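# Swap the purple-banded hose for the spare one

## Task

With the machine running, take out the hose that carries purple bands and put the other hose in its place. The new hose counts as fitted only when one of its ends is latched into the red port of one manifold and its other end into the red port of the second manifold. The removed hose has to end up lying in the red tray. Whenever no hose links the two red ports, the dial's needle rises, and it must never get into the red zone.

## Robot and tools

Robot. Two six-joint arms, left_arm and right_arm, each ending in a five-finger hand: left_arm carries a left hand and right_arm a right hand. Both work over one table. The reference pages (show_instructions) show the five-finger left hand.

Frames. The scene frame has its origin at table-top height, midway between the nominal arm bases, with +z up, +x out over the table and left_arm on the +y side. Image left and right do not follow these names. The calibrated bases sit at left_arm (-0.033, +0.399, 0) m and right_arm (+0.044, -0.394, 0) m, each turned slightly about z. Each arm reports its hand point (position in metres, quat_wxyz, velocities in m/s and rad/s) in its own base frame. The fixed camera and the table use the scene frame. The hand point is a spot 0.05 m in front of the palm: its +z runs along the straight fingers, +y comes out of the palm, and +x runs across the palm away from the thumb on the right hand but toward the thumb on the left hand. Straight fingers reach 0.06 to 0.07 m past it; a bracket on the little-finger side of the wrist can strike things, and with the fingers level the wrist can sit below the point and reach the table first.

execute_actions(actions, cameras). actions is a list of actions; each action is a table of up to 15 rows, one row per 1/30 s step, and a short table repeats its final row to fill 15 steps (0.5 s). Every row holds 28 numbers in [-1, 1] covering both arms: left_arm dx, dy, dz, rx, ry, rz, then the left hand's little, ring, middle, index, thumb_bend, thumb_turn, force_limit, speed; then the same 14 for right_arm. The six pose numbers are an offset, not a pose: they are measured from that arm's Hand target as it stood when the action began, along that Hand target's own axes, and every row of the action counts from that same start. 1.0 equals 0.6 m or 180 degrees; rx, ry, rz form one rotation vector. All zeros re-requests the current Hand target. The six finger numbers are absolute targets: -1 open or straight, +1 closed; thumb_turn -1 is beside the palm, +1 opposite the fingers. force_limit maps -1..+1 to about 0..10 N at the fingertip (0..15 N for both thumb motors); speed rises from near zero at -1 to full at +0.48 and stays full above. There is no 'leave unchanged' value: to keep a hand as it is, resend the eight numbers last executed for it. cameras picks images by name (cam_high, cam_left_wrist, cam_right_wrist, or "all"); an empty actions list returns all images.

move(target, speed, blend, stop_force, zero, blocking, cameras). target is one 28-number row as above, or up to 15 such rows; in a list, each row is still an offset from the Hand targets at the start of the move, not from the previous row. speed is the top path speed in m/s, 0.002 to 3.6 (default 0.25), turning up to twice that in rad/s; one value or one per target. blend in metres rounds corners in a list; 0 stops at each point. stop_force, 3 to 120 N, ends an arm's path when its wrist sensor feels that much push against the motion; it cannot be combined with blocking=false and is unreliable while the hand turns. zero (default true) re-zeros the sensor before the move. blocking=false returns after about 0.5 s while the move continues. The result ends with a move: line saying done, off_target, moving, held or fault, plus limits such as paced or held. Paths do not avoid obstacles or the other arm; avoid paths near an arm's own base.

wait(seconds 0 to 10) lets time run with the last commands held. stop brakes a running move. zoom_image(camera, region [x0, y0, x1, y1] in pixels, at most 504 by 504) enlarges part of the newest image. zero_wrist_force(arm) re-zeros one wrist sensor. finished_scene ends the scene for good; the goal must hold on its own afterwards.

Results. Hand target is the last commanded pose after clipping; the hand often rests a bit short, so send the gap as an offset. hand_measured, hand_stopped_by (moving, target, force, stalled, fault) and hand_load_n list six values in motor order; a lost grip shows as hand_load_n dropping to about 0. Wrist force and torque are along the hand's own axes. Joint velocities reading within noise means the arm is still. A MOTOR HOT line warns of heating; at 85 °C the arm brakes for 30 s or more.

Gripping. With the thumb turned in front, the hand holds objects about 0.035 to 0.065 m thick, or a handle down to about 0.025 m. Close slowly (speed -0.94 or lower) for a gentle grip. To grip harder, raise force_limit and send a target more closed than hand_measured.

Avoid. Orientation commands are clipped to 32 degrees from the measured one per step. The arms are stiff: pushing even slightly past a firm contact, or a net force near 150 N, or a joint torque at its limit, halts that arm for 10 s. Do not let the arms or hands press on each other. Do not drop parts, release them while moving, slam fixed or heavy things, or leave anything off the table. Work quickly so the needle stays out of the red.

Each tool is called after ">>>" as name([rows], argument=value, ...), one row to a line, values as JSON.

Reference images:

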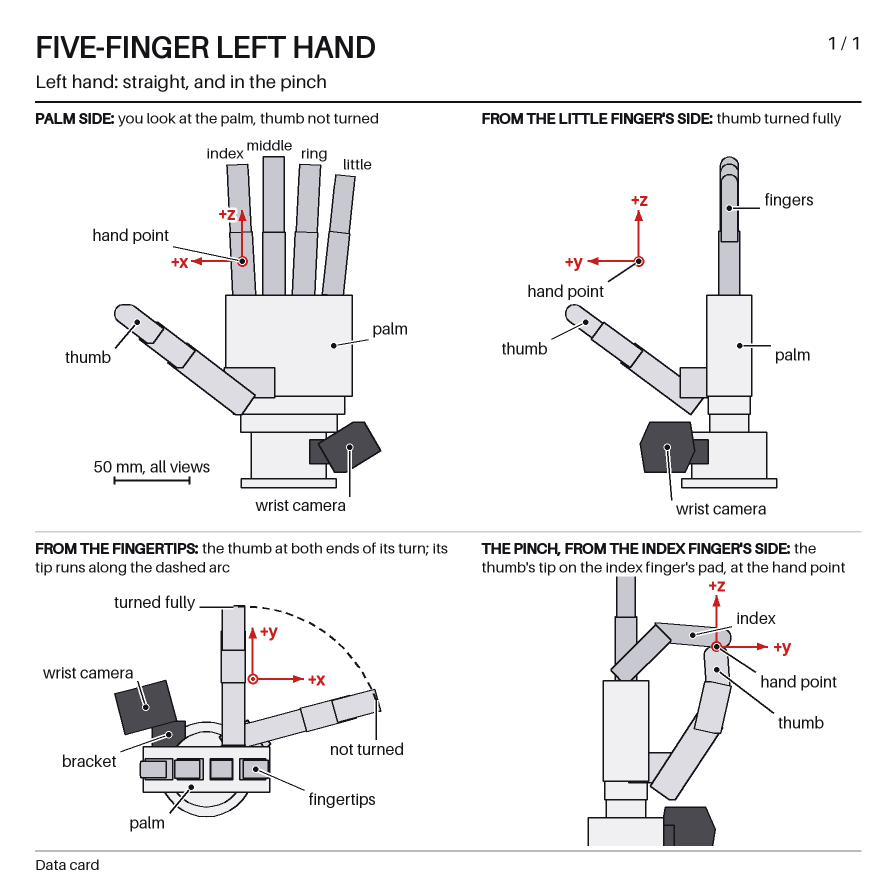

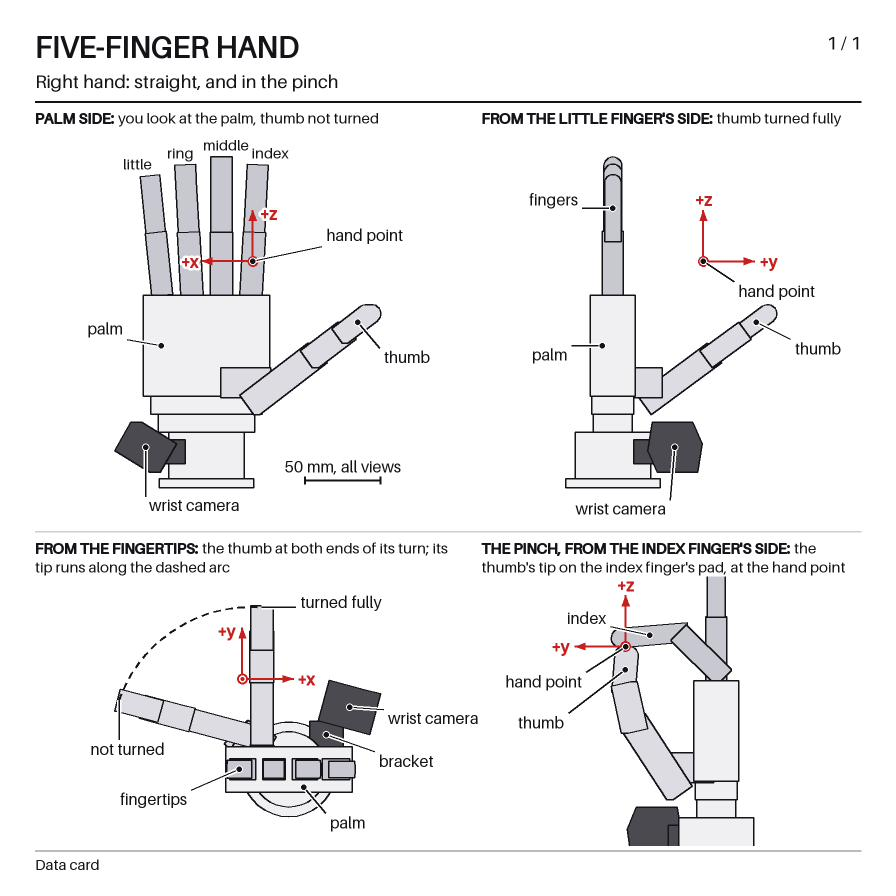

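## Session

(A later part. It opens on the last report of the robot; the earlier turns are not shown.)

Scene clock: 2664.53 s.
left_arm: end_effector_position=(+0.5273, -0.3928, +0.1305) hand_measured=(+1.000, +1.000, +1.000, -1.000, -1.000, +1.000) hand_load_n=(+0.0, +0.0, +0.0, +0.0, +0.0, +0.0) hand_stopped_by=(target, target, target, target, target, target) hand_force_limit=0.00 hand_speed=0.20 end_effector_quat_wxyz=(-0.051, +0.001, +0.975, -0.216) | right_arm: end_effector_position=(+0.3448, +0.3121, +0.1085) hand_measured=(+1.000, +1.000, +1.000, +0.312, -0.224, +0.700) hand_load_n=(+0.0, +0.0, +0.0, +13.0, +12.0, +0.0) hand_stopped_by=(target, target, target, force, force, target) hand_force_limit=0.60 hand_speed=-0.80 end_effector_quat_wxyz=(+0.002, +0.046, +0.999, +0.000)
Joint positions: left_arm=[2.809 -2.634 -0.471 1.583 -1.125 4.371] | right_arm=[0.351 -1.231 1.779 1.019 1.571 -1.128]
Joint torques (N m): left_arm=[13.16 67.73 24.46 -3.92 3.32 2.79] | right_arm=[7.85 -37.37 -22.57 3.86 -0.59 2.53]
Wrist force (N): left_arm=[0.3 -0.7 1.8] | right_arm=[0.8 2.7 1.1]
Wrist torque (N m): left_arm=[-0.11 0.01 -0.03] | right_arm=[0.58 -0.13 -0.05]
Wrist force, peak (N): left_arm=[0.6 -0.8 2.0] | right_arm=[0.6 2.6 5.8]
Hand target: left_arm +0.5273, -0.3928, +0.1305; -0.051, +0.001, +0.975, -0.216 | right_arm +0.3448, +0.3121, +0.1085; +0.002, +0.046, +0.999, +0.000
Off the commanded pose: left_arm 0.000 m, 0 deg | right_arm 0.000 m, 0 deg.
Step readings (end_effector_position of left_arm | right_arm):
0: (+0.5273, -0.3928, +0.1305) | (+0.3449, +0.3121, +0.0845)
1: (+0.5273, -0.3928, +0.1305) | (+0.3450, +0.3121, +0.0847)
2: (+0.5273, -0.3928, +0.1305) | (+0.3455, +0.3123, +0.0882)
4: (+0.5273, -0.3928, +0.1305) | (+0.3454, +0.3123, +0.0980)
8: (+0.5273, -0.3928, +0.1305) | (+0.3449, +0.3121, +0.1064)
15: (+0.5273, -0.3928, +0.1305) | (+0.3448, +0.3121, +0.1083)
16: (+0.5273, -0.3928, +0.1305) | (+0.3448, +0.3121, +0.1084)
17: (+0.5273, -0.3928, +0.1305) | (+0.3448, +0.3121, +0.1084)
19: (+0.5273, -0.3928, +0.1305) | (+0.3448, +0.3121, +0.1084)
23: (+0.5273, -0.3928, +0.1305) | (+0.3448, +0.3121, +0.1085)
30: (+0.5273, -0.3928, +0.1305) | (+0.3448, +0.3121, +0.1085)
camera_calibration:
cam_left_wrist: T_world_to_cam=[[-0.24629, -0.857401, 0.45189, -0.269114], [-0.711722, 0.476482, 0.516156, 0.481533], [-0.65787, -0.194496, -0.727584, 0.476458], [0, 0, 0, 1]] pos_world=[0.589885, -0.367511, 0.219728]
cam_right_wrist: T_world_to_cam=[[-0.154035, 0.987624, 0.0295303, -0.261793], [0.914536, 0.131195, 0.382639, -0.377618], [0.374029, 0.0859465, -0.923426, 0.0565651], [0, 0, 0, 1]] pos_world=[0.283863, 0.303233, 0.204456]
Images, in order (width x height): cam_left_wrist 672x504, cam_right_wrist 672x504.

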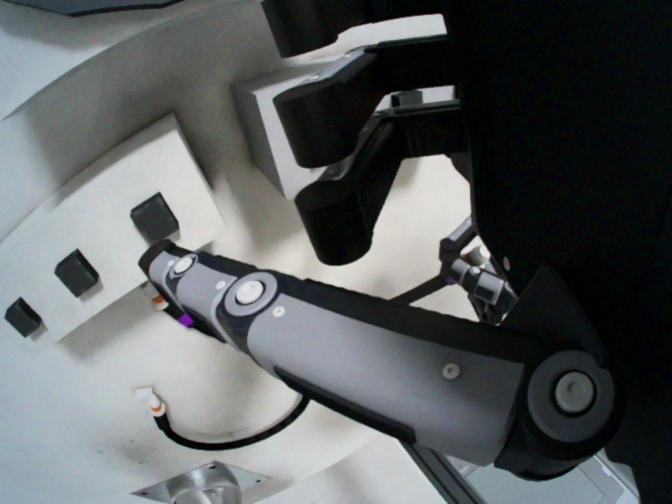

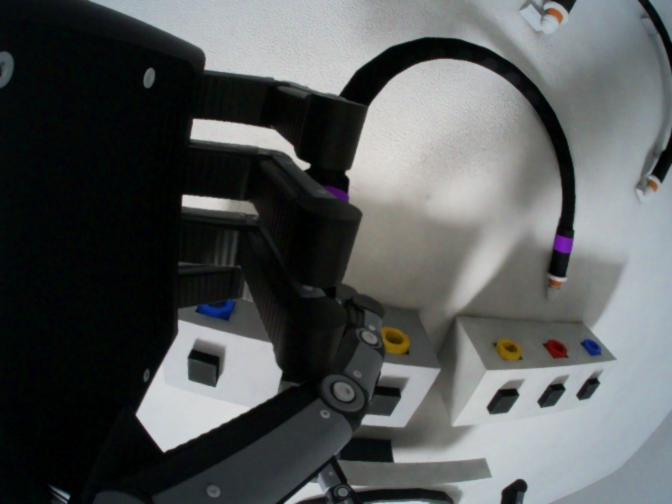

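>>> move([
  [0.2276,0.1405,-0.1697,0.0114,-0.1443,-0.4005,1,1,1,0.2,-1,0.7,0,-0.5,-0.0441,-0.5685,0,0,0,0,1,1,1,0.35,-0.1,0.7,0.6,-0.8],
  [0.318,0.4091,-0.1435,0.0228,-0.2886,-0.801,1,1,1,0.2,-1,0.7,0,-0.5,-0.2263,-0.6997,0.0825,0,0,-0.0293,1,1,1,0.35,-0.1,0.7,0.6,-0.8],
  [0.3015,0.4793,0.0067,0.0228,-0.2886,-0.801,1,1,1,0.2,-1,0.7,0,-0.5,-0.2261,-0.6997,0.1448,0,0,-0.0293,1,1,1,0.15,-1,0.7,0,-0.3],
], speed=[0.5,0.5,0.15], blend=[0.04,0.02,0])

>>> move([
  [0,0,0,0,0,0,1,1,1,0.2,-1,0.7,0,-0.5,0,-0.0783,0,0,0,0,1,1,1,0.2,-1,0.7,0,-0.5],
  [0,0,0,0,0,0,1,1,1,0.2,-1,0.7,0,-0.5,-0.0006,-0.0783,-0.15,0,0,0,1,1,1,0.2,-1,0.7,0,-0.5],
  [0,0,0,0,0,0,1,1,1,0.2,-1,0.7,0,-0.5,0.531,0.8897,-0.1646,0.0694,0.0185,0.142,1,1,1,0.2,-1,0.7,0,-0.5],
  [0,0,0,0,0,0,1,1,1,0.2,-1,0.7,0,-0.5,0.5317,0.8897,-0.003,0.0694,0.0185,0.142,1,1,1,0.2,-1,0.7,0,-0.5],
], speed=[0.12,0.25,0.5,0.2], blend=[0.01,0.03,0.03,0], cameras=["all"])

Scene clock: 2677.77 s.
left_arm: end_effector_position=(+0.3412, -0.1294, +0.0234) hand_measured=(+1.000, +1.000, +1.000, +0.200, -1.000, +0.700) hand_load_n=(+0.0, +0.0, +0.0, +0.0, +0.0, +0.5) hand_stopped_by=(target, target, target, target, target, target) hand_force_limit=0.00 hand_speed=-0.50 end_effector_quat_wxyz=(-0.112, +0.965, -0.237, +0.029) | right_arm: end_effector_position=(+0.4420, -0.1183, +0.0217) hand_measured=(+1.000, +1.000, +1.000, +0.150, -1.000, +0.700) hand_load_n=(+0.0, +0.0, +0.0, +0.0, +0.0, +0.0) hand_stopped_by=(target, target, target, target, target, target) hand_force_limit=0.00 hand_speed=-0.30 end_effector_quat_wxyz=(+0.002, +0.000, +1.000, +0.000)
Joint positions: left_arm=[3.205 -1.871 -2.049 2.474 -1.767 2.128] | right_arm=[-0.713 -1.012 1.706 0.875 1.568 -2.285]
Joint torques (N m): left_arm=[-12.57 13.58 3.1 -0.68 2.42 -2.83] | right_arm=[9.35 -25.01 -7.52 1 -1.15 1.69]
Wrist force (N): left_arm=[0.7 -0.9 1.7] | right_arm=[1.1 3.1 1.0]
Wrist torque (N m): left_arm=[-0.17 -0.07 0.11] | right_arm=[0.58 -0.16 0.15]
Wrist force, peak (N): left_arm=[0.9 -0.4 2.7] | right_arm=[1.2 3.9 1.3]
Hand target: left_arm +0.3412, -0.1294, +0.0234; -0.112, +0.965, -0.237, +0.029 | right_arm +0.4420, -0.1183, +0.0217; +0.002, +0.000, +1.000, +0.000
Off the commanded pose: left_arm 0.000 m, 0 deg | right_arm 0.000 m, 0 deg.
move: done

Scene clock: 2681.00 s.
left_arm: end_effector_position=(+0.3412, -0.1294, +0.0234) hand_measured=(+1.000, +1.000, +1.000, +0.200, -1.000, +0.700) hand_load_n=(+0.0, +0.0, +0.0, +0.0, +0.0, +0.0) hand_stopped_by=(target, target, target, target, target, target) hand_force_limit=0.00 hand_speed=-0.50 end_effector_quat_wxyz=(-0.112, +0.965, -0.237, +0.029) | right_arm: end_effector_position=(+0.1225, +0.4152, +0.0228) hand_measured=(+1.000, +1.000, +1.000, +0.200, -1.000, +0.700) hand_load_n=(+0.0, +0.0, +0.0, +0.0, +0.0, +0.0) hand_stopped_by=(target, target, target, target, target, target) hand_force_limit=0.00 hand_speed=-0.50 end_effector_quat_wxyz=(-0.027, +0.220, +0.969, -0.107)
Joint positions: left_arm=[3.205 -1.871 -2.049 2.474 -1.767 2.128] | right_arm=[1.041 -1.018 1.763 1.047 1.584 -0.081]
Joint torques (N m): left_arm=[-12.82 13.78 3.54 -0.55 2.54 -2.73] | right_arm=[10.05 -24.12 -5.13 0.82 2.38 2.77]
Wrist force (N): left_arm=[0.9 -0.6 1.8] | right_arm=[1.4 3.1 1.0]
Wrist torque (N m): left_arm=[-0.12 -0.09 0.11] | right_arm=[0.59 -0.23 0.02]
Wrist force, peak (N): left_arm=[0.8 -0.9 2.2] | right_arm=[3.1 3.8 0.1]
Hand target: left_arm +0.3412, -0.1294, +0.0234; -0.112, +0.965, -0.237, +0.029 | right_arm +0.1225, +0.4152, +0.0227; -0.027, +0.220, +0.969, -0.107
Off the commanded pose: left_arm 0.000 m, 0 deg | right_arm 0.000 m, 0 deg.
move: done
camera_calibration:
cam_left_wrist: T_world_to_cam=[[0.670147, 0.701319, 0.243011, -0.146848], [0.514227, -0.674796, 0.52936, -0.288715], [0.535233, -0.229786, -0.812849, -0.0823048], [0, 0, 0, 1]] pos_world=[0.290927, -0.11075, 0.121618]
cam_right_wrist: T_world_to_cam=[[0.192481, 0.96409, -0.182981, -0.423246], [0.939436, -0.127154, 0.318263, -0.0493349], [0.283567, -0.233158, -0.930176, 0.195434], [0, 0, 0, 1]] pos_world=[0.0723951, 0.447341, 0.120044]

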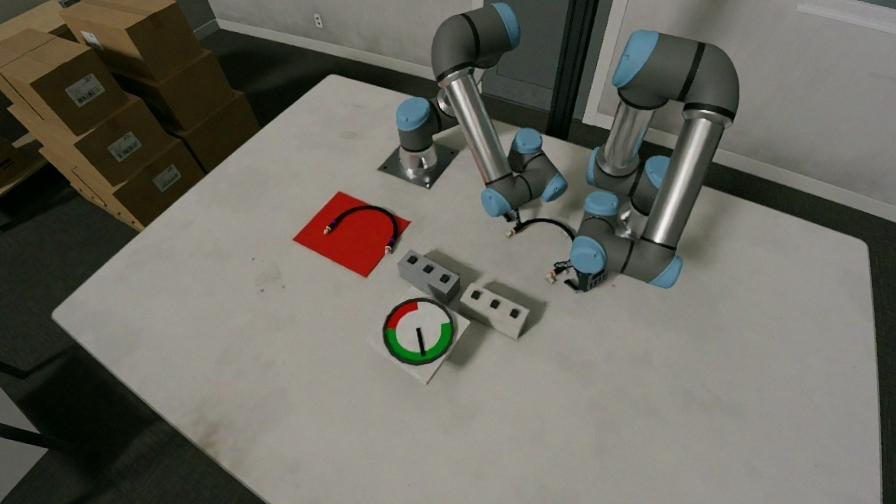

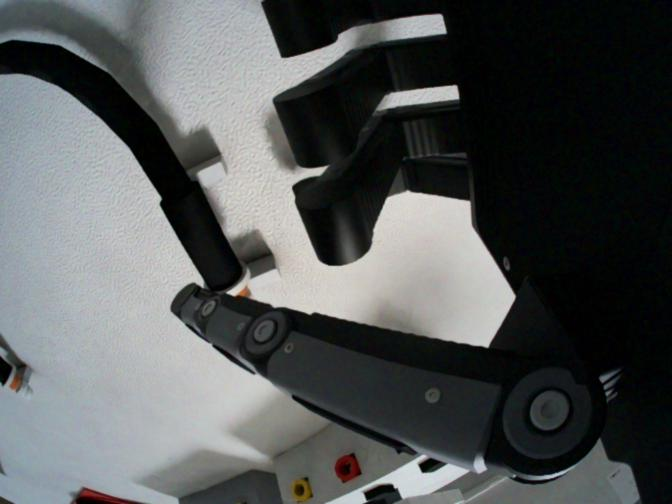

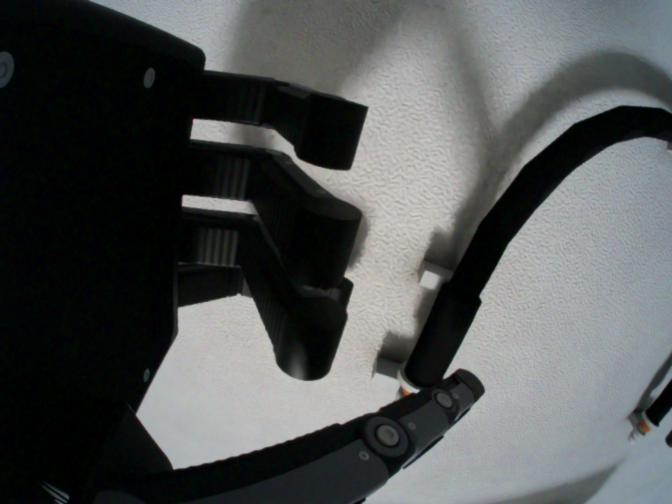

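>>> move(target=[0,0.05,0,0,0,0,1,1,1,0.2,-1,0.7,0,-0.5,0,0.05,0,0,0,0,1,1,1,0.2,-1,0.7,0,-0.5], speed=0.06)

>>> execute_actions([
  [[0,0,0,0,0,0,1,1,1,0.26,-0.65,0.7,0,-0.5,0,0,0,0,0,0,1,1,1,0.26,-0.65,0.7,0,-0.5]],
  [[0,0,0,0,0,0,1,1,1,0.26,-0.25,0.7,0,-0.9,0,0,0,0,0,0,1,1,1,0.26,-0.25,0.7,0,-0.9]],
  [[0,0,0,0,0,0,1,1,1,0.26,-0.25,0.7,0,-0.9,0,0,0,0,0,0,1,1,1,0.26,-0.25,0.7,0,-0.9]],
  [[0,0,0,0,0,0,1,1,1,0.26,-0.25,0.7,0,-0.9,0,0,0,0,0,0,1,1,1,0.26,-0.25,0.7,0,-0.9]],
  [[0,0,0,0,0,0,1,1,1,0.4,-0.5,0.7,0.7,-0.92,0,0,0,0,0,0,1,1,1,0.4,-0.5,0.7,0.7,-0.92]],
  [[0,0,0,0,0,0,1,1,1,0.4,-0.3,0.7,0.7,-0.92,0,0,0,0,0,0,1,1,1,0.4,-0.3,0.7,0.7,-0.92]],
  [[0,0,0,0,0,0,1,1,1,0.4,-0.3,0.7,0.7,-0.92,0,0,0,0,0,0,1,1,1,0.4,-0.3,0.7,0.7,-0.92]],
])

>>> move([
  [0.0004,-0.0333,-0.141,0,0,0,1,1,1,0.4,-0.3,0.7,0.7,-0.92,0.0006,-0.0321,-0.1416,0,0,0,1,1,1,0.4,-0.3,0.7,0.7,-0.92],
  [0.2337,0.0315,-0.1552,0.0004,-0.0351,-0.1489,1,1,1,0.4,-0.3,0.7,0.7,-0.92,-0.3941,-0.0998,-0.1283,0.0005,-0.0252,-0.1112,1,1,1,0.4,-0.3,0.7,0.7,-0.92],
  [0.2334,0.0541,-0.0594,0.0004,-0.0351,-0.1489,1,1,1,0.4,-0.3,0.7,0.7,-0.92,-0.3946,-0.0774,-0.0297,0.0005,-0.0252,-0.1112,1,1,1,0.4,-0.3,0.7,0.7,-0.92],
], speed=[0.12,0.2,0.12], blend=[0.02,0.02,0], cameras=["all"])

Scene clock: 2691.43 s.
left_arm: end_effector_position=(+0.3277, -0.1552, +0.0165) hand_measured=(+1.000, +1.000, +1.000, +0.200, -1.000, +0.700) hand_load_n=(+0.0, +0.0, +0.0, +0.0, +0.0, +0.0) hand_stopped_by=(target, target, target, target, target, target) hand_force_limit=0.00 hand_speed=-0.50 end_effector_quat_wxyz=(-0.112, +0.965, -0.237, +0.029) | right_arm: end_effector_position=(+0.1351, +0.4416, +0.0161) hand_measured=(+1.000, +1.000, +1.000, +0.200, -1.000, +0.700) hand_load_n=(+0.0, +0.0, +0.0, +0.0, +0.0, +0.0) hand_stopped_by=(target, target, target, target, target, target) hand_force_limit=0.00 hand_speed=-0.50 end_effector_quat_wxyz=(-0.027, +0.220, +0.969, -0.107)
Joint positions: left_arm=[3.121 -1.882 -2.064 2.483 -1.777 2.043] | right_arm=[1.046 -0.955 1.672 1.075 1.583 -0.076]
Joint torques (N m): left_arm=[-12.13 14.16 2.72 -0.82 -3.19 -2.72] | right_arm=[10.88 -27.08 -21.79 4.2 -1.99 2.75]
Wrist force (N): left_arm=[0.8 -0.8 1.7] | right_arm=[1.3 3.5 1.0]
Wrist torque (N m): left_arm=[-0.13 -0.09 0.10] | right_arm=[0.64 -0.21 0.06]
Wrist force, peak (N): left_arm=[0.9 -1.0 2.1] | right_arm=[1.4 3.8 1.4]
Hand target: left_arm +0.3277, -0.1553, +0.0165; -0.112, +0.965, -0.237, +0.029 | right_arm +0.1352, +0.4416, +0.0161; -0.027, +0.220, +0.969, -0.107
Off the commanded pose: left_arm 0.000 m, 0 deg | right_arm 0.000 m, 0 deg.
move: done

Scene clock: 2695.13 s.
left_arm: end_effector_position=(+0.3277, -0.1553, +0.0165) hand_measured=(+1.000, +1.000, +1.000, +0.286, -0.508, +0.700) hand_load_n=(+0.0, +0.0, +0.0, +8.5, +13.0, +1.0) hand_stopped_by=(target, target, target, force, force, target) hand_force_limit=0.70 hand_speed=-0.92 end_effector_quat_wxyz=(-0.112, +0.965, -0.237, +0.029) | right_arm: end_effector_position=(+0.1352, +0.4416, +0.0161) hand_measured=(+1.000, +1.000, +1.000, +0.272, -0.504, +0.700) hand_load_n=(+0.0, +0.0, +0.0, +10.0, +12.5, +0.5) hand_stopped_by=(target, target, target, force, force, target) hand_force_limit=0.70 hand_speed=-0.92 end_effector_quat_wxyz=(-0.027, +0.220, +0.969, -0.107)
Joint positions: left_arm=[3.121 -1.882 -2.064 2.483 -1.777 2.043] | right_arm=[1.046 -0.955 1.672 1.075 1.583 -0.076]
Joint torques (N m): left_arm=[-9.31 14.62 4.96 -1.76 -2.75 -2.37] | right_arm=[9.44 -29.6 -10.35 3.39 -1.36 2.27]
Wrist force (N): left_arm=[1.0 -0.8 2.1] | right_arm=[1.5 3.7 1.7]
Wrist torque (N m): left_arm=[-0.13 -0.11 0.12] | right_arm=[0.66 -0.24 0.08]
Wrist force, peak (N): left_arm=[1.7 -1.3 -2.9] | right_arm=[0.8 3.5 -3.4]
Hand target: left_arm +0.3277, -0.1553, +0.0165; -0.112, +0.965, -0.237, +0.029 | right_arm +0.1352, +0.4416, +0.0161; -0.027, +0.220, +0.969, -0.107
Off the commanded pose: left_arm 0.000 m, 0 deg | right_arm 0.000 m, 0 deg.
Step readings (end_effector_position of left_arm | right_arm):
0: (+0.3277, -0.1552, +0.0165) | (+0.1351, +0.4416, +0.0161)
1: (+0.3277, -0.1553, +0.0165) | (+0.1351, +0.4416, +0.0161)
2: (+0.3277, -0.1553, +0.0165) | (+0.1351, +0.4416, +0.0161)
4: (+0.3277, -0.1553, +0.0165) | (+0.1351, +0.4416, +0.0161)
8: (+0.3277, -0.1553, +0.0165) | (+0.1351, +0.4416, +0.0161)
15: (+0.3277, -0.1553, +0.0165) | (+0.1351, +0.4416, +0.0161)
16: (+0.3277, -0.1553, +0.0165) | (+0.1351, +0.4416, +0.0161)
17: (+0.3277, -0.1553, +0.0165) | (+0.1351, +0.4416, +0.0161)
19: (+0.3277, -0.1553, +0.0165) | (+0.1351, +0.4416, +0.0161)
23: (+0.3277, -0.1553, +0.0165) | (+0.1351, +0.4416, +0.0161)
30: (+0.3277, -0.1553, +0.0165) | (+0.1351, +0.4416, +0.0161)
31: (+0.3277, -0.1553, +0.0165) | (+0.1351, +0.4416, +0.0161)
32: (+0.3277, -0.1553, +0.0165) | (+0.1351, +0.4416, +0.0161)
34: (+0.3277, -0.1553, +0.0165) | (+0.1351, +0.4416, +0.0161)
38: (+0.3277, -0.1553, +0.0165) | (+0.1351, +0.4416, +0.0161)
45: (+0.3277, -0.1553, +0.0165) | (+0.1351, +0.4416, +0.0161)
46: (+0.3277, -0.1553, +0.0165) | (+0.1351, +0.4416, +0.0161)
47: (+0.3277, -0.1553, +0.0165) | (+0.1351, +0.4416, +0.0161)
49: (+0.3277, -0.1553, +0.0165) | (+0.1351, +0.4416, +0.0161)
53: (+0.3277, -0.1553, +0.0165) | (+0.1352, +0.4416, +0.0161)
60: (+0.3277, -0.1553, +0.0165) | (+0.1352, +0.4416, +0.0161)
61: (+0.3277, -0.1553, +0.0165) | (+0.1352, +0.4416, +0.0161)
62: (+0.3277, -0.1553, +0.0165) | (+0.1352, +0.4416, +0.0161)
64: (+0.3277, -0.1553, +0.0165) | (+0.1352, +0.4416, +0.0161)
68: (+0.3277, -0.1553, +0.0165) | (+0.1352, +0.4416, +0.0161)
75: (+0.3277, -0.1553, +0.0165) | (+0.1352, +0.4416, +0.0161)
76: (+0.3277, -0.1553, +0.0165) | (+0.1352, +0.4416, +0.0161)
77: (+0.3277, -0.1553, +0.0165) | (+0.1352, +0.4416, +0.0161)
79: (+0.3277, -0.1553, +0.0165) | (+0.1352, +0.4416, +0.0161)
83: (+0.3277, -0.1553, +0.0165) | (+0.1352, +0.4416, +0.0161)
90: (+0.3277, -0.1553, +0.0165) | (+0.1352, +0.4416, +0.0161)
91: (+0.3277, -0.1553, +0.0165) | (+0.1352, +0.4416, +0.0161)
92: (+0.3277, -0.1553, +0.0165) | (+0.1352, +0.4416, +0.0161)
94: (+0.3277, -0.1553, +0.0165) | (+0.1352, +0.4416, +0.0161)
98: (+0.3277, -0.1553, +0.0165) | (+0.1352, +0.4416, +0.0161)
105: (+0.3277, -0.1553, +0.0165) | (+0.1352, +0.4416, +0.0161)

Scene clock: 2698.07 s.
left_arm: end_effector_position=(+0.4332, -0.2555, +0.0443) hand_measured=(+1.000, +1.000, +1.000, +0.286, -0.508, +0.700) hand_load_n=(+0.0, +0.0, +0.0, +8.5, +13.0, +0.5) hand_stopped_by=(target, target, target, force, force, target) hand_force_limit=0.70 hand_speed=-0.92 end_effector_quat_wxyz=(-0.115, +0.993, -0.001, +0.002) | right_arm: end_effector_position=(+0.3307, +0.3017, +0.0425) hand_measured=(+1.000, +1.000, +1.000, +0.272, -0.504, +0.700) hand_load_n=(+0.0, +0.0, +0.0, +10.0, +12.5, +0.0) hand_stopped_by=(target, target, target, force, force, target) hand_force_limit=0.70 hand_speed=-0.92 end_effector_quat_wxyz=(-0.007, +0.044, +0.993, -0.110)
Joint positions: left_arm=[2.861 -2.15 -1.595 2.113 -1.794 1.285] | right_arm=[0.466 -1.08 1.77 1.003 1.756 -1.004]
Joint torques (N m): left_arm=[-12.22 27.23 5.04 -0.95 -3.23 -2.82] | right_arm=[-9.71 -22.8 -7.28 0.87 -1.7 -2.53]
Wrist force (N): left_arm=[0.7 -0.8 2.2] | right_arm=[1.0 3.1 1.5]
Wrist torque (N m): left_arm=[-0.14 -0.03 0.09] | right_arm=[0.57 -0.18 0.18]
Wrist force, peak (N): left_arm=[0.8 -0.6 3.2] | right_arm=[1.3 3.6 2.3]
Hand target: left_arm +0.4332, -0.2555, +0.0442; -0.115, +0.993, -0.001, +0.002 | right_arm +0.3307, +0.3017, +0.0424; -0.007, +0.044, +0.993, -0.110
Off the commanded pose: left_arm 0.000 m, 0 deg | right_arm 0.000 m, 0 deg.
move: done
camera_calibration:
cam_left_wrist: T_world_to_cam=[[0.269891, 0.931791, 0.242745, 0.107138], [0.767935, -0.360381, 0.52953, -0.461735], [0.580892, 0.043497, -0.812818, -0.0934736], [0, 0, 0, 1]] pos_world=[0.379965, -0.262164, 0.142518]
cam_right_wrist: T_world_to_cam=[[-0.157683, 0.970394, -0.182952, -0.236339], [0.924201, 0.210281, 0.318801, -0.362489], [0.347834, -0.118815, -0.929997, 0.0724967], [0, 0, 0, 1]] pos_world=[0.272529, 0.31418, 0.139745]

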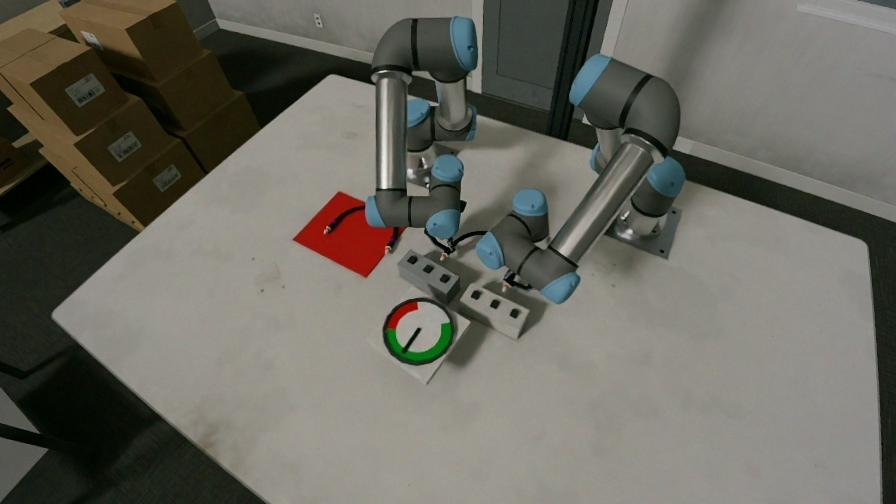

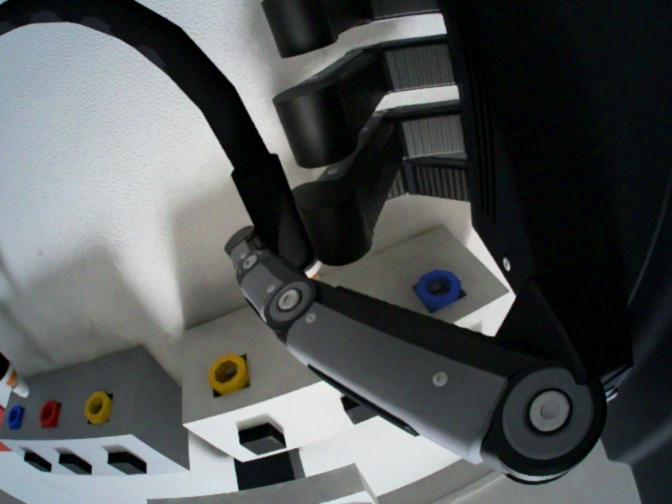

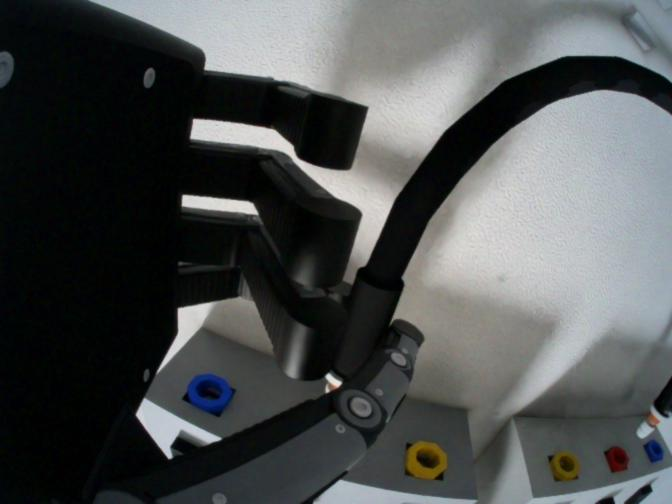

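>>> move(target=[0.0978,0,0,0,0,0,1,1,1,0.4,-0.3,0.7,0.7,-0.92,-0.1075,0,0,0,0,0,1,1,1,0.4,-0.3,0.7,0.7,-0.92], speed=0.035, stop_force=50, cameras=["all"])

Scene clock: 2704.47 s.
left_arm: end_effector_position=(+0.4883, -0.2547, +0.0453) hand_measured=(+1.000, +1.000, +1.000, +0.286, -0.506, +0.700) hand_load_n=(+0.0, +0.0, +0.0, +10.0, +4.0, -12.5) hand_stopped_by=(target, target, target, force, force, target) hand_force_limit=0.70 hand_speed=-0.92 end_effector_quat_wxyz=(-0.117, +0.993, -0.002, -0.005) | right_arm: end_effector_position=(+0.3899, +0.2938, +0.0439) hand_measured=(+1.000, +1.000, +1.000, +0.272, -0.504, +0.700) hand_load_n=(+0.0, +0.0, +0.0, +5.5, +8.5, -15.5) hand_stopped_by=(target, target, target, force, force, target) hand_force_limit=0.70 hand_speed=-0.92 end_effector_quat_wxyz=(-0.017, +0.043, +0.992, -0.115)
Joint positions: left_arm=[2.893 -2.254 -1.411 2.025 -1.796 1.318] | right_arm=[0.391 -0.995 1.622 1.074 1.765 -1.08]
Joint torques (N m): left_arm=[6.64 60.4 23.35 8.3 -0.62 -1.39] | right_arm=[-5.07 -31.1 -21.55 -7.52 2.1 0.7]
Wrist force (N): left_arm=[-39.0 -8.1 9.8] | right_arm=[38.1 -3.1 -5.8]
Wrist torque (N m): left_arm=[-0.25 0.39 0.38] | right_arm=[0.43 -0.34 -0.10]
Wrist force, peak (N): left_arm=[-49.9 -12.9 10.2] | right_arm=[51.2 -7.5 -3.7]
Hand target: left_arm +0.4887, -0.2549, +0.0452; -0.117, +0.993, -0.002, -0.004 (not the last commanded pose) | right_arm +0.3902, +0.2940, +0.0437; -0.017, +0.043, +0.992, -0.115 (not the last commanded pose)
Off the commanded pose: left_arm 0.004 m, 1 deg | right_arm 0.006 m, 1 deg.
move: contact (left_arm, right_arm)
camera_calibration:
cam_left_wrist: T_world_to_cam=[[0.273355, 0.930913, 0.242236, 0.0894384], [0.77506, -0.362304, 0.517705, -0.507752], [0.569701, 0.0462301, -0.820551, -0.118202], [0, 0, 0, 1]] pos_world=[0.436429, -0.261755, 0.144209]
cam_right_wrist: T_world_to_cam=[[-0.1615, 0.968811, -0.187946, -0.21687], [0.930641, 0.212879, 0.297642, -0.418255], [0.328368, -0.126841, -0.935994, 0.0624849], [0, 0, 0, 1]] pos_world=[0.333703, 0.307069, 0.142216]

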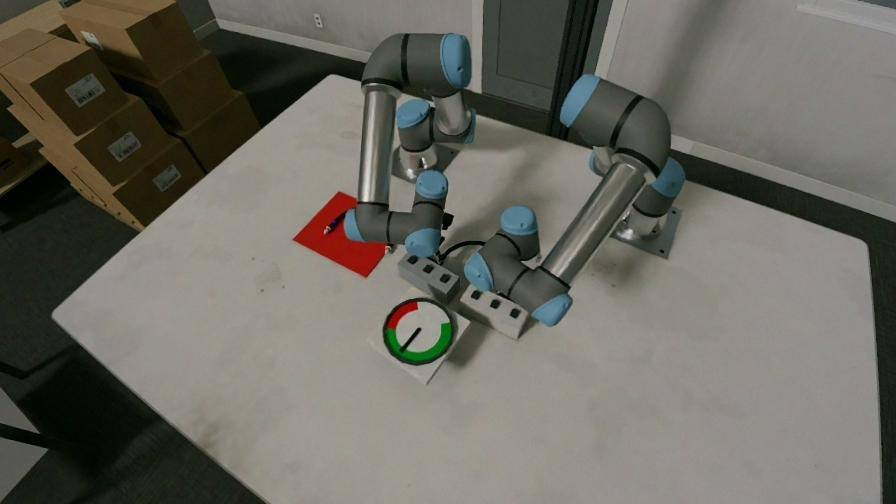

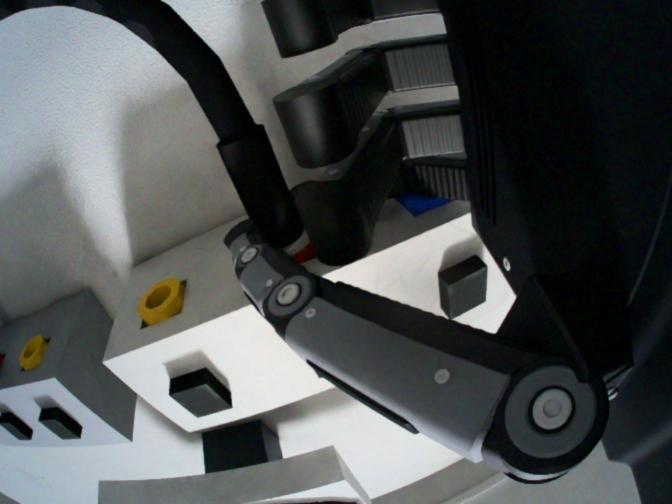

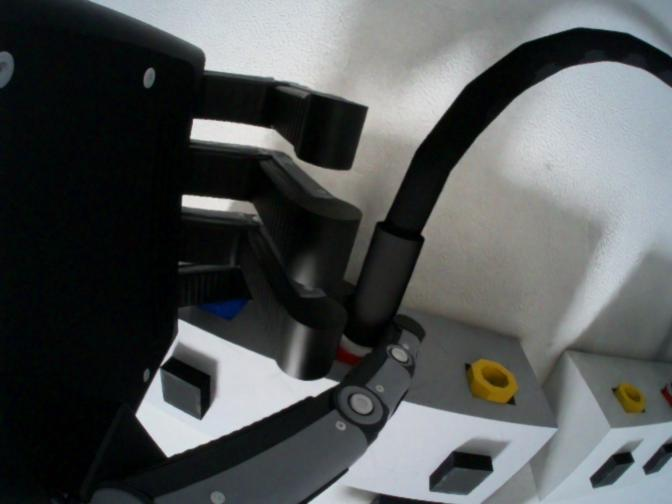

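>>> wait(seconds=0.5, cameras=["cam_high"])

>>> zoom_image(camera="cam_high", region=[360, 270, 540, 390])

Scene clock: 2706.83 s.
left_arm: end_effector_position=(+0.4883, -0.2547, +0.0454) hand_measured=(+1.000, +1.000, +1.000, +0.286, -0.506, +0.700) hand_load_n=(+0.0, +0.0, +0.0, +10.0, +4.0, -12.0) hand_stopped_by=(target, target, target, force, force, target) hand_force_limit=0.70 hand_speed=-0.92 end_effector_quat_wxyz=(-0.117, +0.993, -0.002, -0.005) | right_arm: end_effector_position=(+0.3899, +0.2938, +0.0439) hand_measured=(+1.000, +1.000, +1.000, +0.272, -0.504, +0.700) hand_load_n=(+0.0, +0.0, +0.0, +5.5, +8.5, -15.5) hand_stopped_by=(target, target, target, force, force, target) hand_force_limit=0.70 hand_speed=-0.92 end_effector_quat_wxyz=(-0.017, +0.043, +0.992, -0.115)
Joint positions: left_arm=[2.893 -2.254 -1.411 2.025 -1.796 1.318] | right_arm=[0.391 -0.995 1.622 1.074 1.765 -1.08]
Joint torques (N m): left_arm=[-5.25 63.37 21.78 8.32 -0.8 -3.3] | right_arm=[-2.27 -36.18 -22.21 -7.51 2.27 1.51]
Wrist force (N): left_arm=[-38.9 -8.1 9.4] | right_arm=[38.1 -3.4 -6.2]
Wrist torque (N m): left_arm=[-0.26 0.39 0.38] | right_arm=[0.40 -0.35 -0.10]
Wrist force, peak (N): left_arm=[-39.4 -8.0 10.7] | right_arm=[38.3 -3.4 -5.7]
Hand target: left_arm +0.4887, -0.2549, +0.0452; -0.117, +0.993, -0.002, -0.004 (not the last commanded pose) | right_arm +0.3902, +0.2940, +0.0437; -0.017, +0.043, +0.992, -0.115 (not the last commanded pose)
Off the commanded pose: left_arm 0.004 m, 1 deg | right_arm 0.006 m, 1 deg.
wait: 0.50 s; at rest from the start
Images, in order (width x height): cam_high 896x504.

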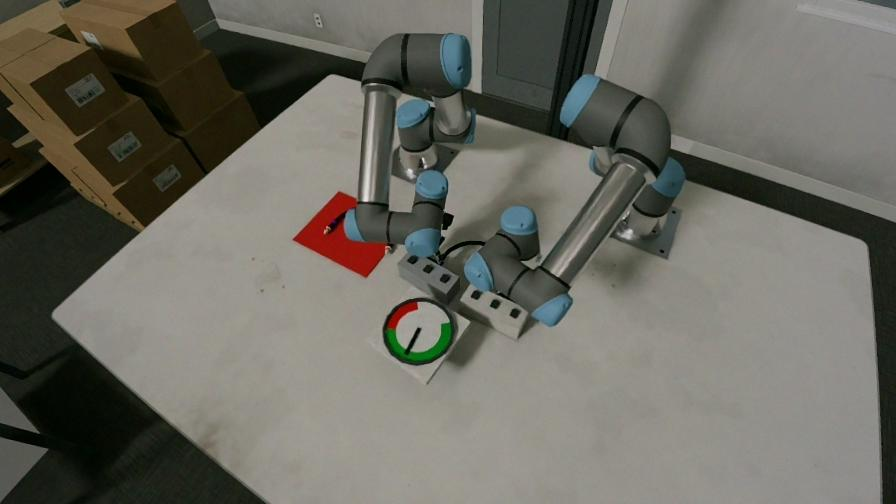

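Scaled by 2.800 from the camera's 896x504 image, which has a finer 1280x720 frame.

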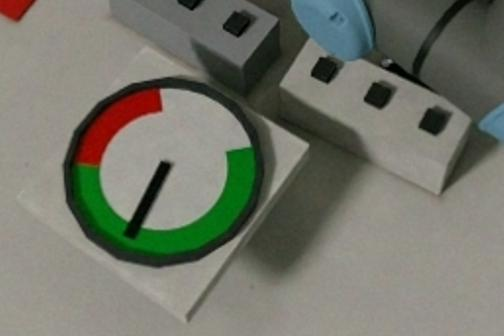

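>>> move(target=[-0.005,0,0,0,0,0,1,1,1,0.4,-0.3,0.7,0.7,-0.92,0.006,0,0,0,0,0,1,1,1,0.4,-0.3,0.7,0.7,-0.92], speed=0.02, cameras=["cam_high"])

>>> zoom_image(camera="cam_high", region=[360, 270, 540, 390])

Scene clock: 2713.30 s.
left_arm: end_effector_position=(+0.4858, -0.2548, +0.0453) hand_measured=(+1.000, +1.000, +1.000, +0.286, -0.506, +0.700) hand_load_n=(+0.0, +0.0, +0.0, +7.5, +7.0, -4.0) hand_stopped_by=(target, target, target, force, force, target) hand_force_limit=0.70 hand_speed=-0.92 end_effector_quat_wxyz=(-0.117, +0.993, -0.002, -0.004) | right_arm: end_effector_position=(+0.3867, +0.2943, +0.0438) hand_measured=(+1.000, +1.000, +1.000, +0.272, -0.504, +0.700) hand_load_n=(+0.0, +0.0, +0.0, +8.5, +10.5, -2.0) hand_stopped_by=(target, target, target, force, force, target) hand_force_limit=0.70 hand_speed=-0.92 end_effector_quat_wxyz=(-0.017, +0.043, +0.992, -0.115)
Joint positions: left_arm=[2.891 -2.248 -1.42 2.031 -1.796 1.316] | right_arm=[0.395 -1 1.63 1.07 1.764 -1.076]
Joint torques (N m): left_arm=[-12.98 56.52 5.9 -0.4 2.61 -2.95] | right_arm=[10.78 -45.05 -6.38 1.72 -2.47 2.44]
Wrist force (N): left_arm=[-2.2 -3.5 4.1] | right_arm=[-0.2 2.7 1.1]
Wrist torque (N m): left_arm=[-0.16 0.03 0.14] | right_arm=[0.67 -0.50 0.12]
Wrist force, peak (N): left_arm=[-40.3 -9.8 8.7] | right_arm=[38.6 -5.1 -7.6]
Hand target: left_arm +0.4857, -0.2548, +0.0453; -0.117, +0.993, -0.002, -0.004 | right_arm +0.3866, +0.2943, +0.0438; -0.017, +0.043, +0.992, -0.115
Off the commanded pose: left_arm 0.000 m, 0 deg | right_arm 0.000 m, 0 deg.
move: done
Images, in order (width x height): cam_high 896x504.

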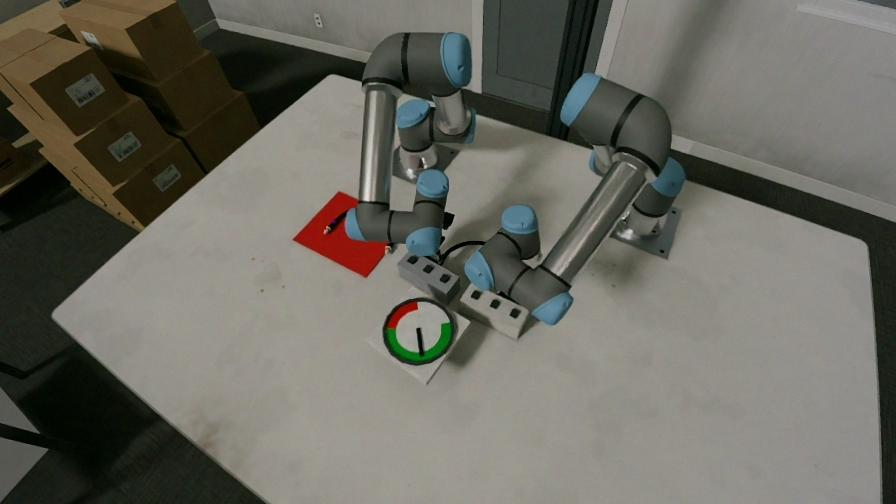

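Scaled by 2.800 from the camera's 896x504 image, which has a finer 1280x720 frame.

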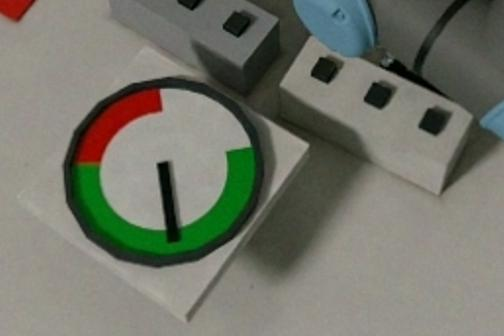

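>>> execute_actions([
  [[0,0,0,0,0,0,1,1,1,0.26,-0.75,0.7,0,-0.75,0,0,0,0,0,0,1,1,1,0.26,-0.75,0.7,0,-0.75]],
  [[0,0,0,0,0,0,1,1,1,0.26,-0.75,0.7,0,-0.75,0,0,0,0,0,0,1,1,1,0.26,-0.75,0.7,0,-0.75]],
  [[0,0,0,0,0,0,1,1,1,0.2,-1,0.7,0,-0.5,0,0,0,0,0,0,1,1,1,0.2,-1,0.7,0,-0.5]],
])

>>> move([
  [0,-0.075,0,0,0,0,1,1,1,0.2,-1,0.7,0,-0.5,0,-0.075,0,0,0,0,1,1,1,0.2,-1,0.7,0,-0.5],
  [0,-0.11,-0.15,0,0,0,1,1,1,0.2,-1,0.7,0,-0.5,0,-0.11,-0.15,0,0,0,1,1,1,0.2,-1,0.7,0,-0.5],
], speed=[0.08,0.15], blend=[0.01,0], cameras=["all"])

Scene clock: 2721.47 s.
left_arm: end_effector_position=(+0.4857, -0.2549, +0.0453) hand_measured=(+1.000, +1.000, +1.000, +0.200, -1.000, +0.700) hand_load_n=(+0.0, +0.0, +0.0, +0.0, +0.0, +0.0) hand_stopped_by=(target, target, target, target, target, target) hand_force_limit=0.00 hand_speed=-0.50 end_effector_quat_wxyz=(-0.117, +0.993, -0.002, -0.004) | right_arm: end_effector_position=(+0.3866, +0.2943, +0.0438) hand_measured=(+1.000, +1.000, +1.000, +0.200, -1.000, +0.700) hand_load_n=(+0.0, +0.0, +0.0, +0.0, +0.0, +0.5) hand_stopped_by=(target, target, target, target, target, target) hand_force_limit=0.00 hand_speed=-0.50 end_effector_quat_wxyz=(-0.017, +0.043, +0.992, -0.115)
Joint positions: left_arm=[2.891 -2.248 -1.421 2.031 -1.796 1.316] | right_arm=[0.395 -1 1.631 1.07 1.764 -1.076]
Joint torques (N m): left_arm=[-0.28 51.92 15.75 -3.49 -3.16 1.01] | right_arm=[1.91 -42.54 -21.53 1.34 2.56 1.98]
Wrist force (N): left_arm=[0.4 -0.6 2.0] | right_arm=[3.2 3.7 1.0]
Wrist torque (N m): left_arm=[-0.13 -0.02 0.05] | right_arm=[0.65 -0.50 0.14]
Wrist force, peak (N): left_arm=[-5.6 -3.9 1.3] | right_arm=[3.2 3.7 1.0]
Hand target: left_arm +0.4857, -0.2548, +0.0453; -0.117, +0.993, -0.002, -0.004 | right_arm +0.3866, +0.2943, +0.0438; -0.017, +0.043, +0.992, -0.115
Off the commanded pose: left_arm 0.000 m, 0 deg | right_arm 0.000 m, 0 deg.
Step readings (end_effector_position of left_arm | right_arm):
0: (+0.4857, -0.2548, +0.0453) | (+0.3866, +0.2943, +0.0438)
1: (+0.4857, -0.2548, +0.0453) | (+0.3866, +0.2943, +0.0438)
2: (+0.4857, -0.2548, +0.0453) | (+0.3866, +0.2943, +0.0438)
4: (+0.4857, -0.2549, +0.0453) | (+0.3866, +0.2943, +0.0438)
8: (+0.4857, -0.2549, +0.0453) | (+0.3866, +0.2943, +0.0438)
15: (+0.4857, -0.2549, +0.0453) | (+0.3866, +0.2943, +0.0438)
16: (+0.4857, -0.2549, +0.0453) | (+0.3866, +0.2943, +0.0438)
17: (+0.4857, -0.2549, +0.0453) | (+0.3866, +0.2943, +0.0438)
19: (+0.4857, -0.2549, +0.0453) | (+0.3866, +0.2943, +0.0438)
23: (+0.4857, -0.2549, +0.0453) | (+0.3866, +0.2943, +0.0438)
30: (+0.4857, -0.2549, +0.0453) | (+0.3866, +0.2943, +0.0438)
31: (+0.4857, -0.2549, +0.0453) | (+0.3866, +0.2943, +0.0438)
32: (+0.4857, -0.2549, +0.0453) | (+0.3866, +0.2943, +0.0438)
34: (+0.4857, -0.2549, +0.0453) | (+0.3866, +0.2943, +0.0438)
38: (+0.4857, -0.2549, +0.0453) | (+0.3866, +0.2943, +0.0438)
45: (+0.4857, -0.2549, +0.0453) | (+0.3866, +0.2943, +0.0438)

Scene clock: 2723.17 s.
left_arm: end_effector_position=(+0.4867, -0.2115, +0.1481) hand_measured=(+1.000, +1.000, +1.000, +0.200, -1.000, +0.700) hand_load_n=(+0.0, +0.0, +0.0, +0.0, +0.0, +0.0) hand_stopped_by=(target, target, target, target, target, target) hand_force_limit=0.00 hand_speed=-0.50 end_effector_quat_wxyz=(-0.117, +0.993, -0.002, -0.004) | right_arm: end_effector_position=(+0.3851, +0.2506, +0.1465) hand_measured=(+1.000, +1.000, +1.000, +0.200, -1.000, +0.700) hand_load_n=(+0.5, +0.0, +0.0, +0.0, +0.0, +0.0) hand_stopped_by=(target, target, target, target, target, target) hand_force_limit=0.00 hand_speed=-0.50 end_effector_quat_wxyz=(-0.017, +0.043, +0.992, -0.115)
Joint positions: left_arm=[2.977 -2.102 -1.372 1.856 -1.801 1.404] | right_arm=[0.301 -1.183 1.61 1.254 1.775 -1.171]
Joint torques (N m): left_arm=[-11.65 52.04 22.69 -3.99 1.55 -2.5] | right_arm=[-9.32 -40.26 -24.44 3.72 2.52 -2.06]
Wrist force (N): left_arm=[0.7 -0.5 2.2] | right_arm=[2.7 3.1 1.1]
Wrist torque (N m): left_arm=[-0.13 -0.06 0.00] | right_arm=[0.60 -0.44 0.30]
Wrist force, peak (N): left_arm=[0.8 -0.9 2.4] | right_arm=[3.3 4.1 0.7]
Hand target: left_arm +0.4867, -0.2116, +0.1481; -0.117, +0.993, -0.002, -0.004 | right_arm +0.3851, +0.2506, +0.1465; -0.017, +0.043, +0.992, -0.115
Off the commanded pose: left_arm 0.000 m, 0 deg | right_arm 0.000 m, 0 deg.
move: done
camera_calibration:
cam_left_wrist: T_world_to_cam=[[0.272851, 0.931042, 0.24231, 0.0249458], [0.774189, -0.362012, 0.519211, -0.543848], [0.571126, 0.0459265, -0.819577, -0.0358925], [0, 0, 0, 1]] pos_world=[0.434734, -0.218457, 0.24691]
cam_right_wrist: T_world_to_cam=[[-0.161314, 0.968907, -0.18761, -0.156729], [0.930169, 0.212793, 0.299174, -0.435114], [0.329794, -0.126248, -0.935573, 0.15386], [0, 0, 0, 1]] pos_world=[0.328704, 0.26387, 0.244718]

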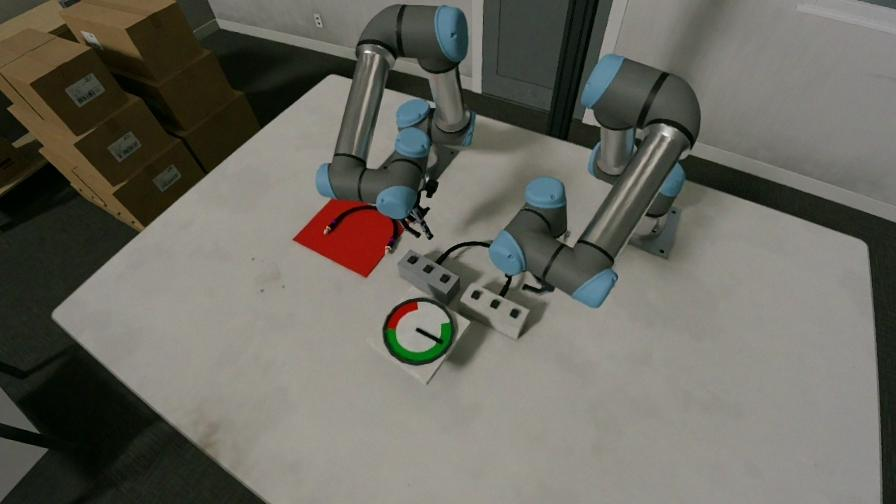

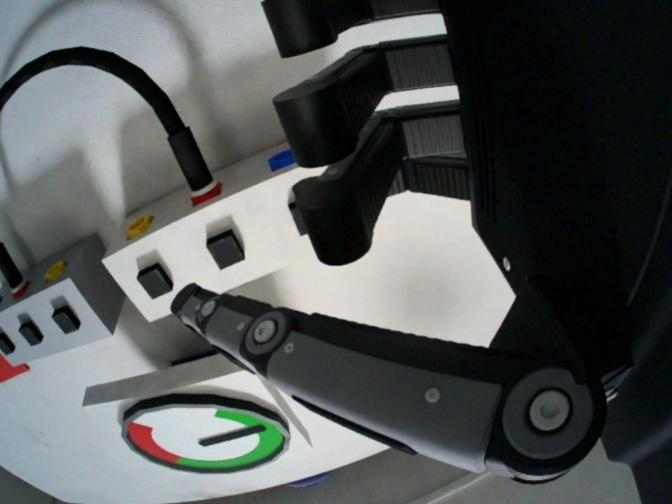

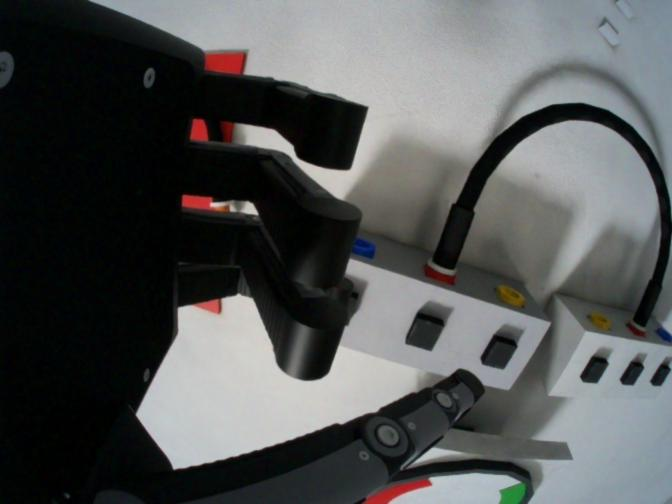

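>>> zoom_image(camera="cam_high", region=[280, 180, 430, 290])

>>> zoom_image(camera="cam_high", region=[370, 230, 560, 380])

Scaled by 3.360 from the camera's 896x504 image, which has a finer 1280x720 frame.

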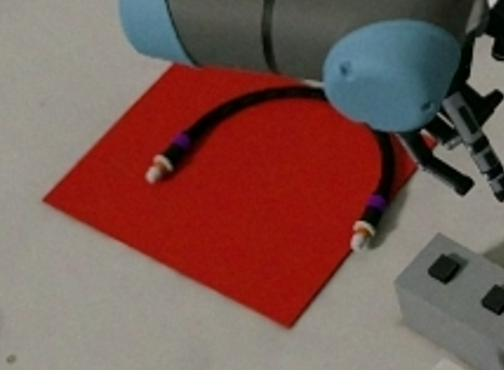

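Scaled by 2.653 from the camera's 896x504 image, which has a finer 1280x720 frame.

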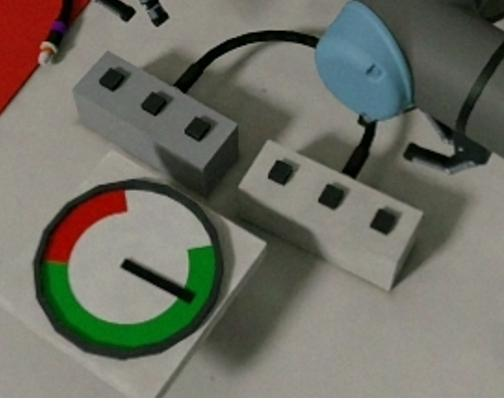

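>>> move(target=[0,0,0,0,0,0,1,1,1,0.2,-1,0.7,0,-0.5,0.0447,-0.5016,-0.0063,-0.0734,-0.0121,-0.0273,1,1,1,0.2,-1,0.7,0,-0.5], speed=0.3, cameras=["cam_high","cam_right_wrist"])

>>> zoom_image(camera="cam_high", region=[280, 180, 430, 290])

Scene clock: 2742.60 s.
left_arm: end_effector_position=(+0.4867, -0.2116, +0.1481) hand_measured=(+1.000, +1.000, +1.000, +0.200, -1.000, +0.700) hand_load_n=(+0.0, +0.0, +0.0, +0.0, -0.5, +0.0) hand_stopped_by=(target, target, target, target, target, target) hand_force_limit=0.00 hand_speed=-0.50 end_effector_quat_wxyz=(-0.117, +0.993, -0.002, -0.004) | right_arm: end_effector_position=(+0.3338, -0.0380, +0.2197) hand_measured=(+1.000, +1.000, +1.000, +0.200, -1.000, +0.700) hand_load_n=(+0.0, +0.0, +0.0, +0.0, +0.0, +0.0) hand_stopped_by=(target, target, target, target, target, target) hand_force_limit=0.00 hand_speed=-0.50 end_effector_quat_wxyz=(+0.002, +0.000, +1.000, +0.000)
Joint positions: left_arm=[2.977 -2.102 -1.372 1.856 -1.801 1.404] | right_arm=[-0.748 -1.539 1.843 1.264 1.567 -2.318]
Joint torques (N m): left_arm=[-12.72 50.51 23.11 -3.93 -3.16 -3] | right_arm=[-9.85 -8.24 -25.92 3.62 -2.02 -2.66]
Wrist force (N): left_arm=[0.5 -0.6 2.1] | right_arm=[3.0 2.9 0.6]
Wrist torque (N m): left_arm=[-0.15 -0.04 0.00] | right_arm=[0.61 -0.48 0.27]
Wrist force, peak (N): left_arm=[0.7 -0.7 2.4] | right_arm=[2.7 4.7 1.1]
Hand target: left_arm +0.4867, -0.2116, +0.1481; -0.117, +0.993, -0.002, -0.004 | right_arm +0.3338, -0.0380, +0.2197; +0.002, +0.000, +1.000, +0.000
Off the commanded pose: left_arm 0.000 m, 0 deg | right_arm 0.000 m, 0 deg.
move: done
camera_calibration:
cam_right_wrist: T_world_to_cam=[[-0.242708, 0.969672, 0.0287857, 0.108042], [0.898483, 0.213502, 0.383596, -0.355908], [0.365817, 0.118965, -0.923052, 0.197434], [0, 0, 0, 1]] pos_world=[0.273775, -0.0522663, 0.315657]
Images, in order (width x height): cam_high 896x504, cam_right_wrist 672x504.

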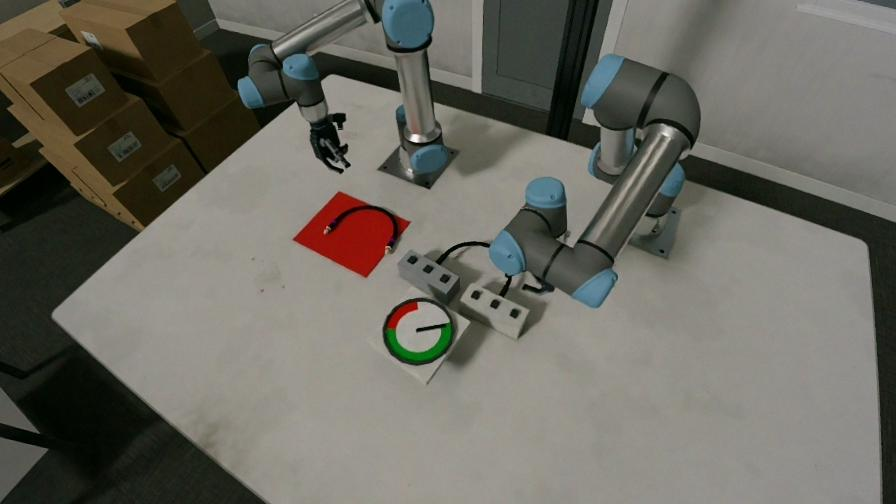

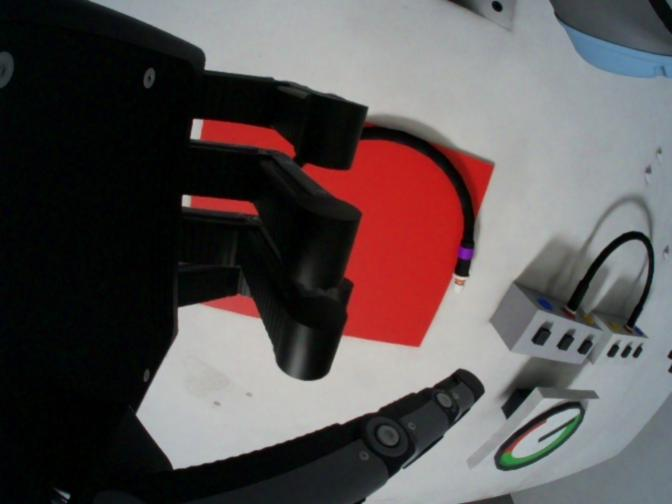

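Scaled by 3.360 from the camera's 896x504 image, which has a finer 1280x720 frame.

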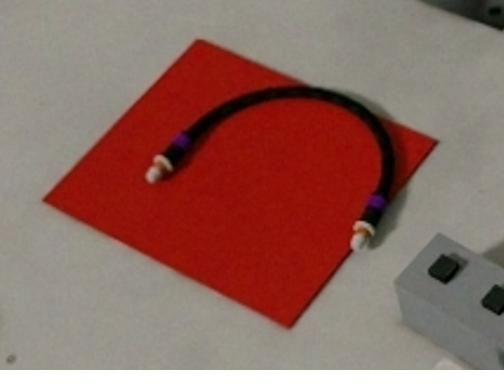

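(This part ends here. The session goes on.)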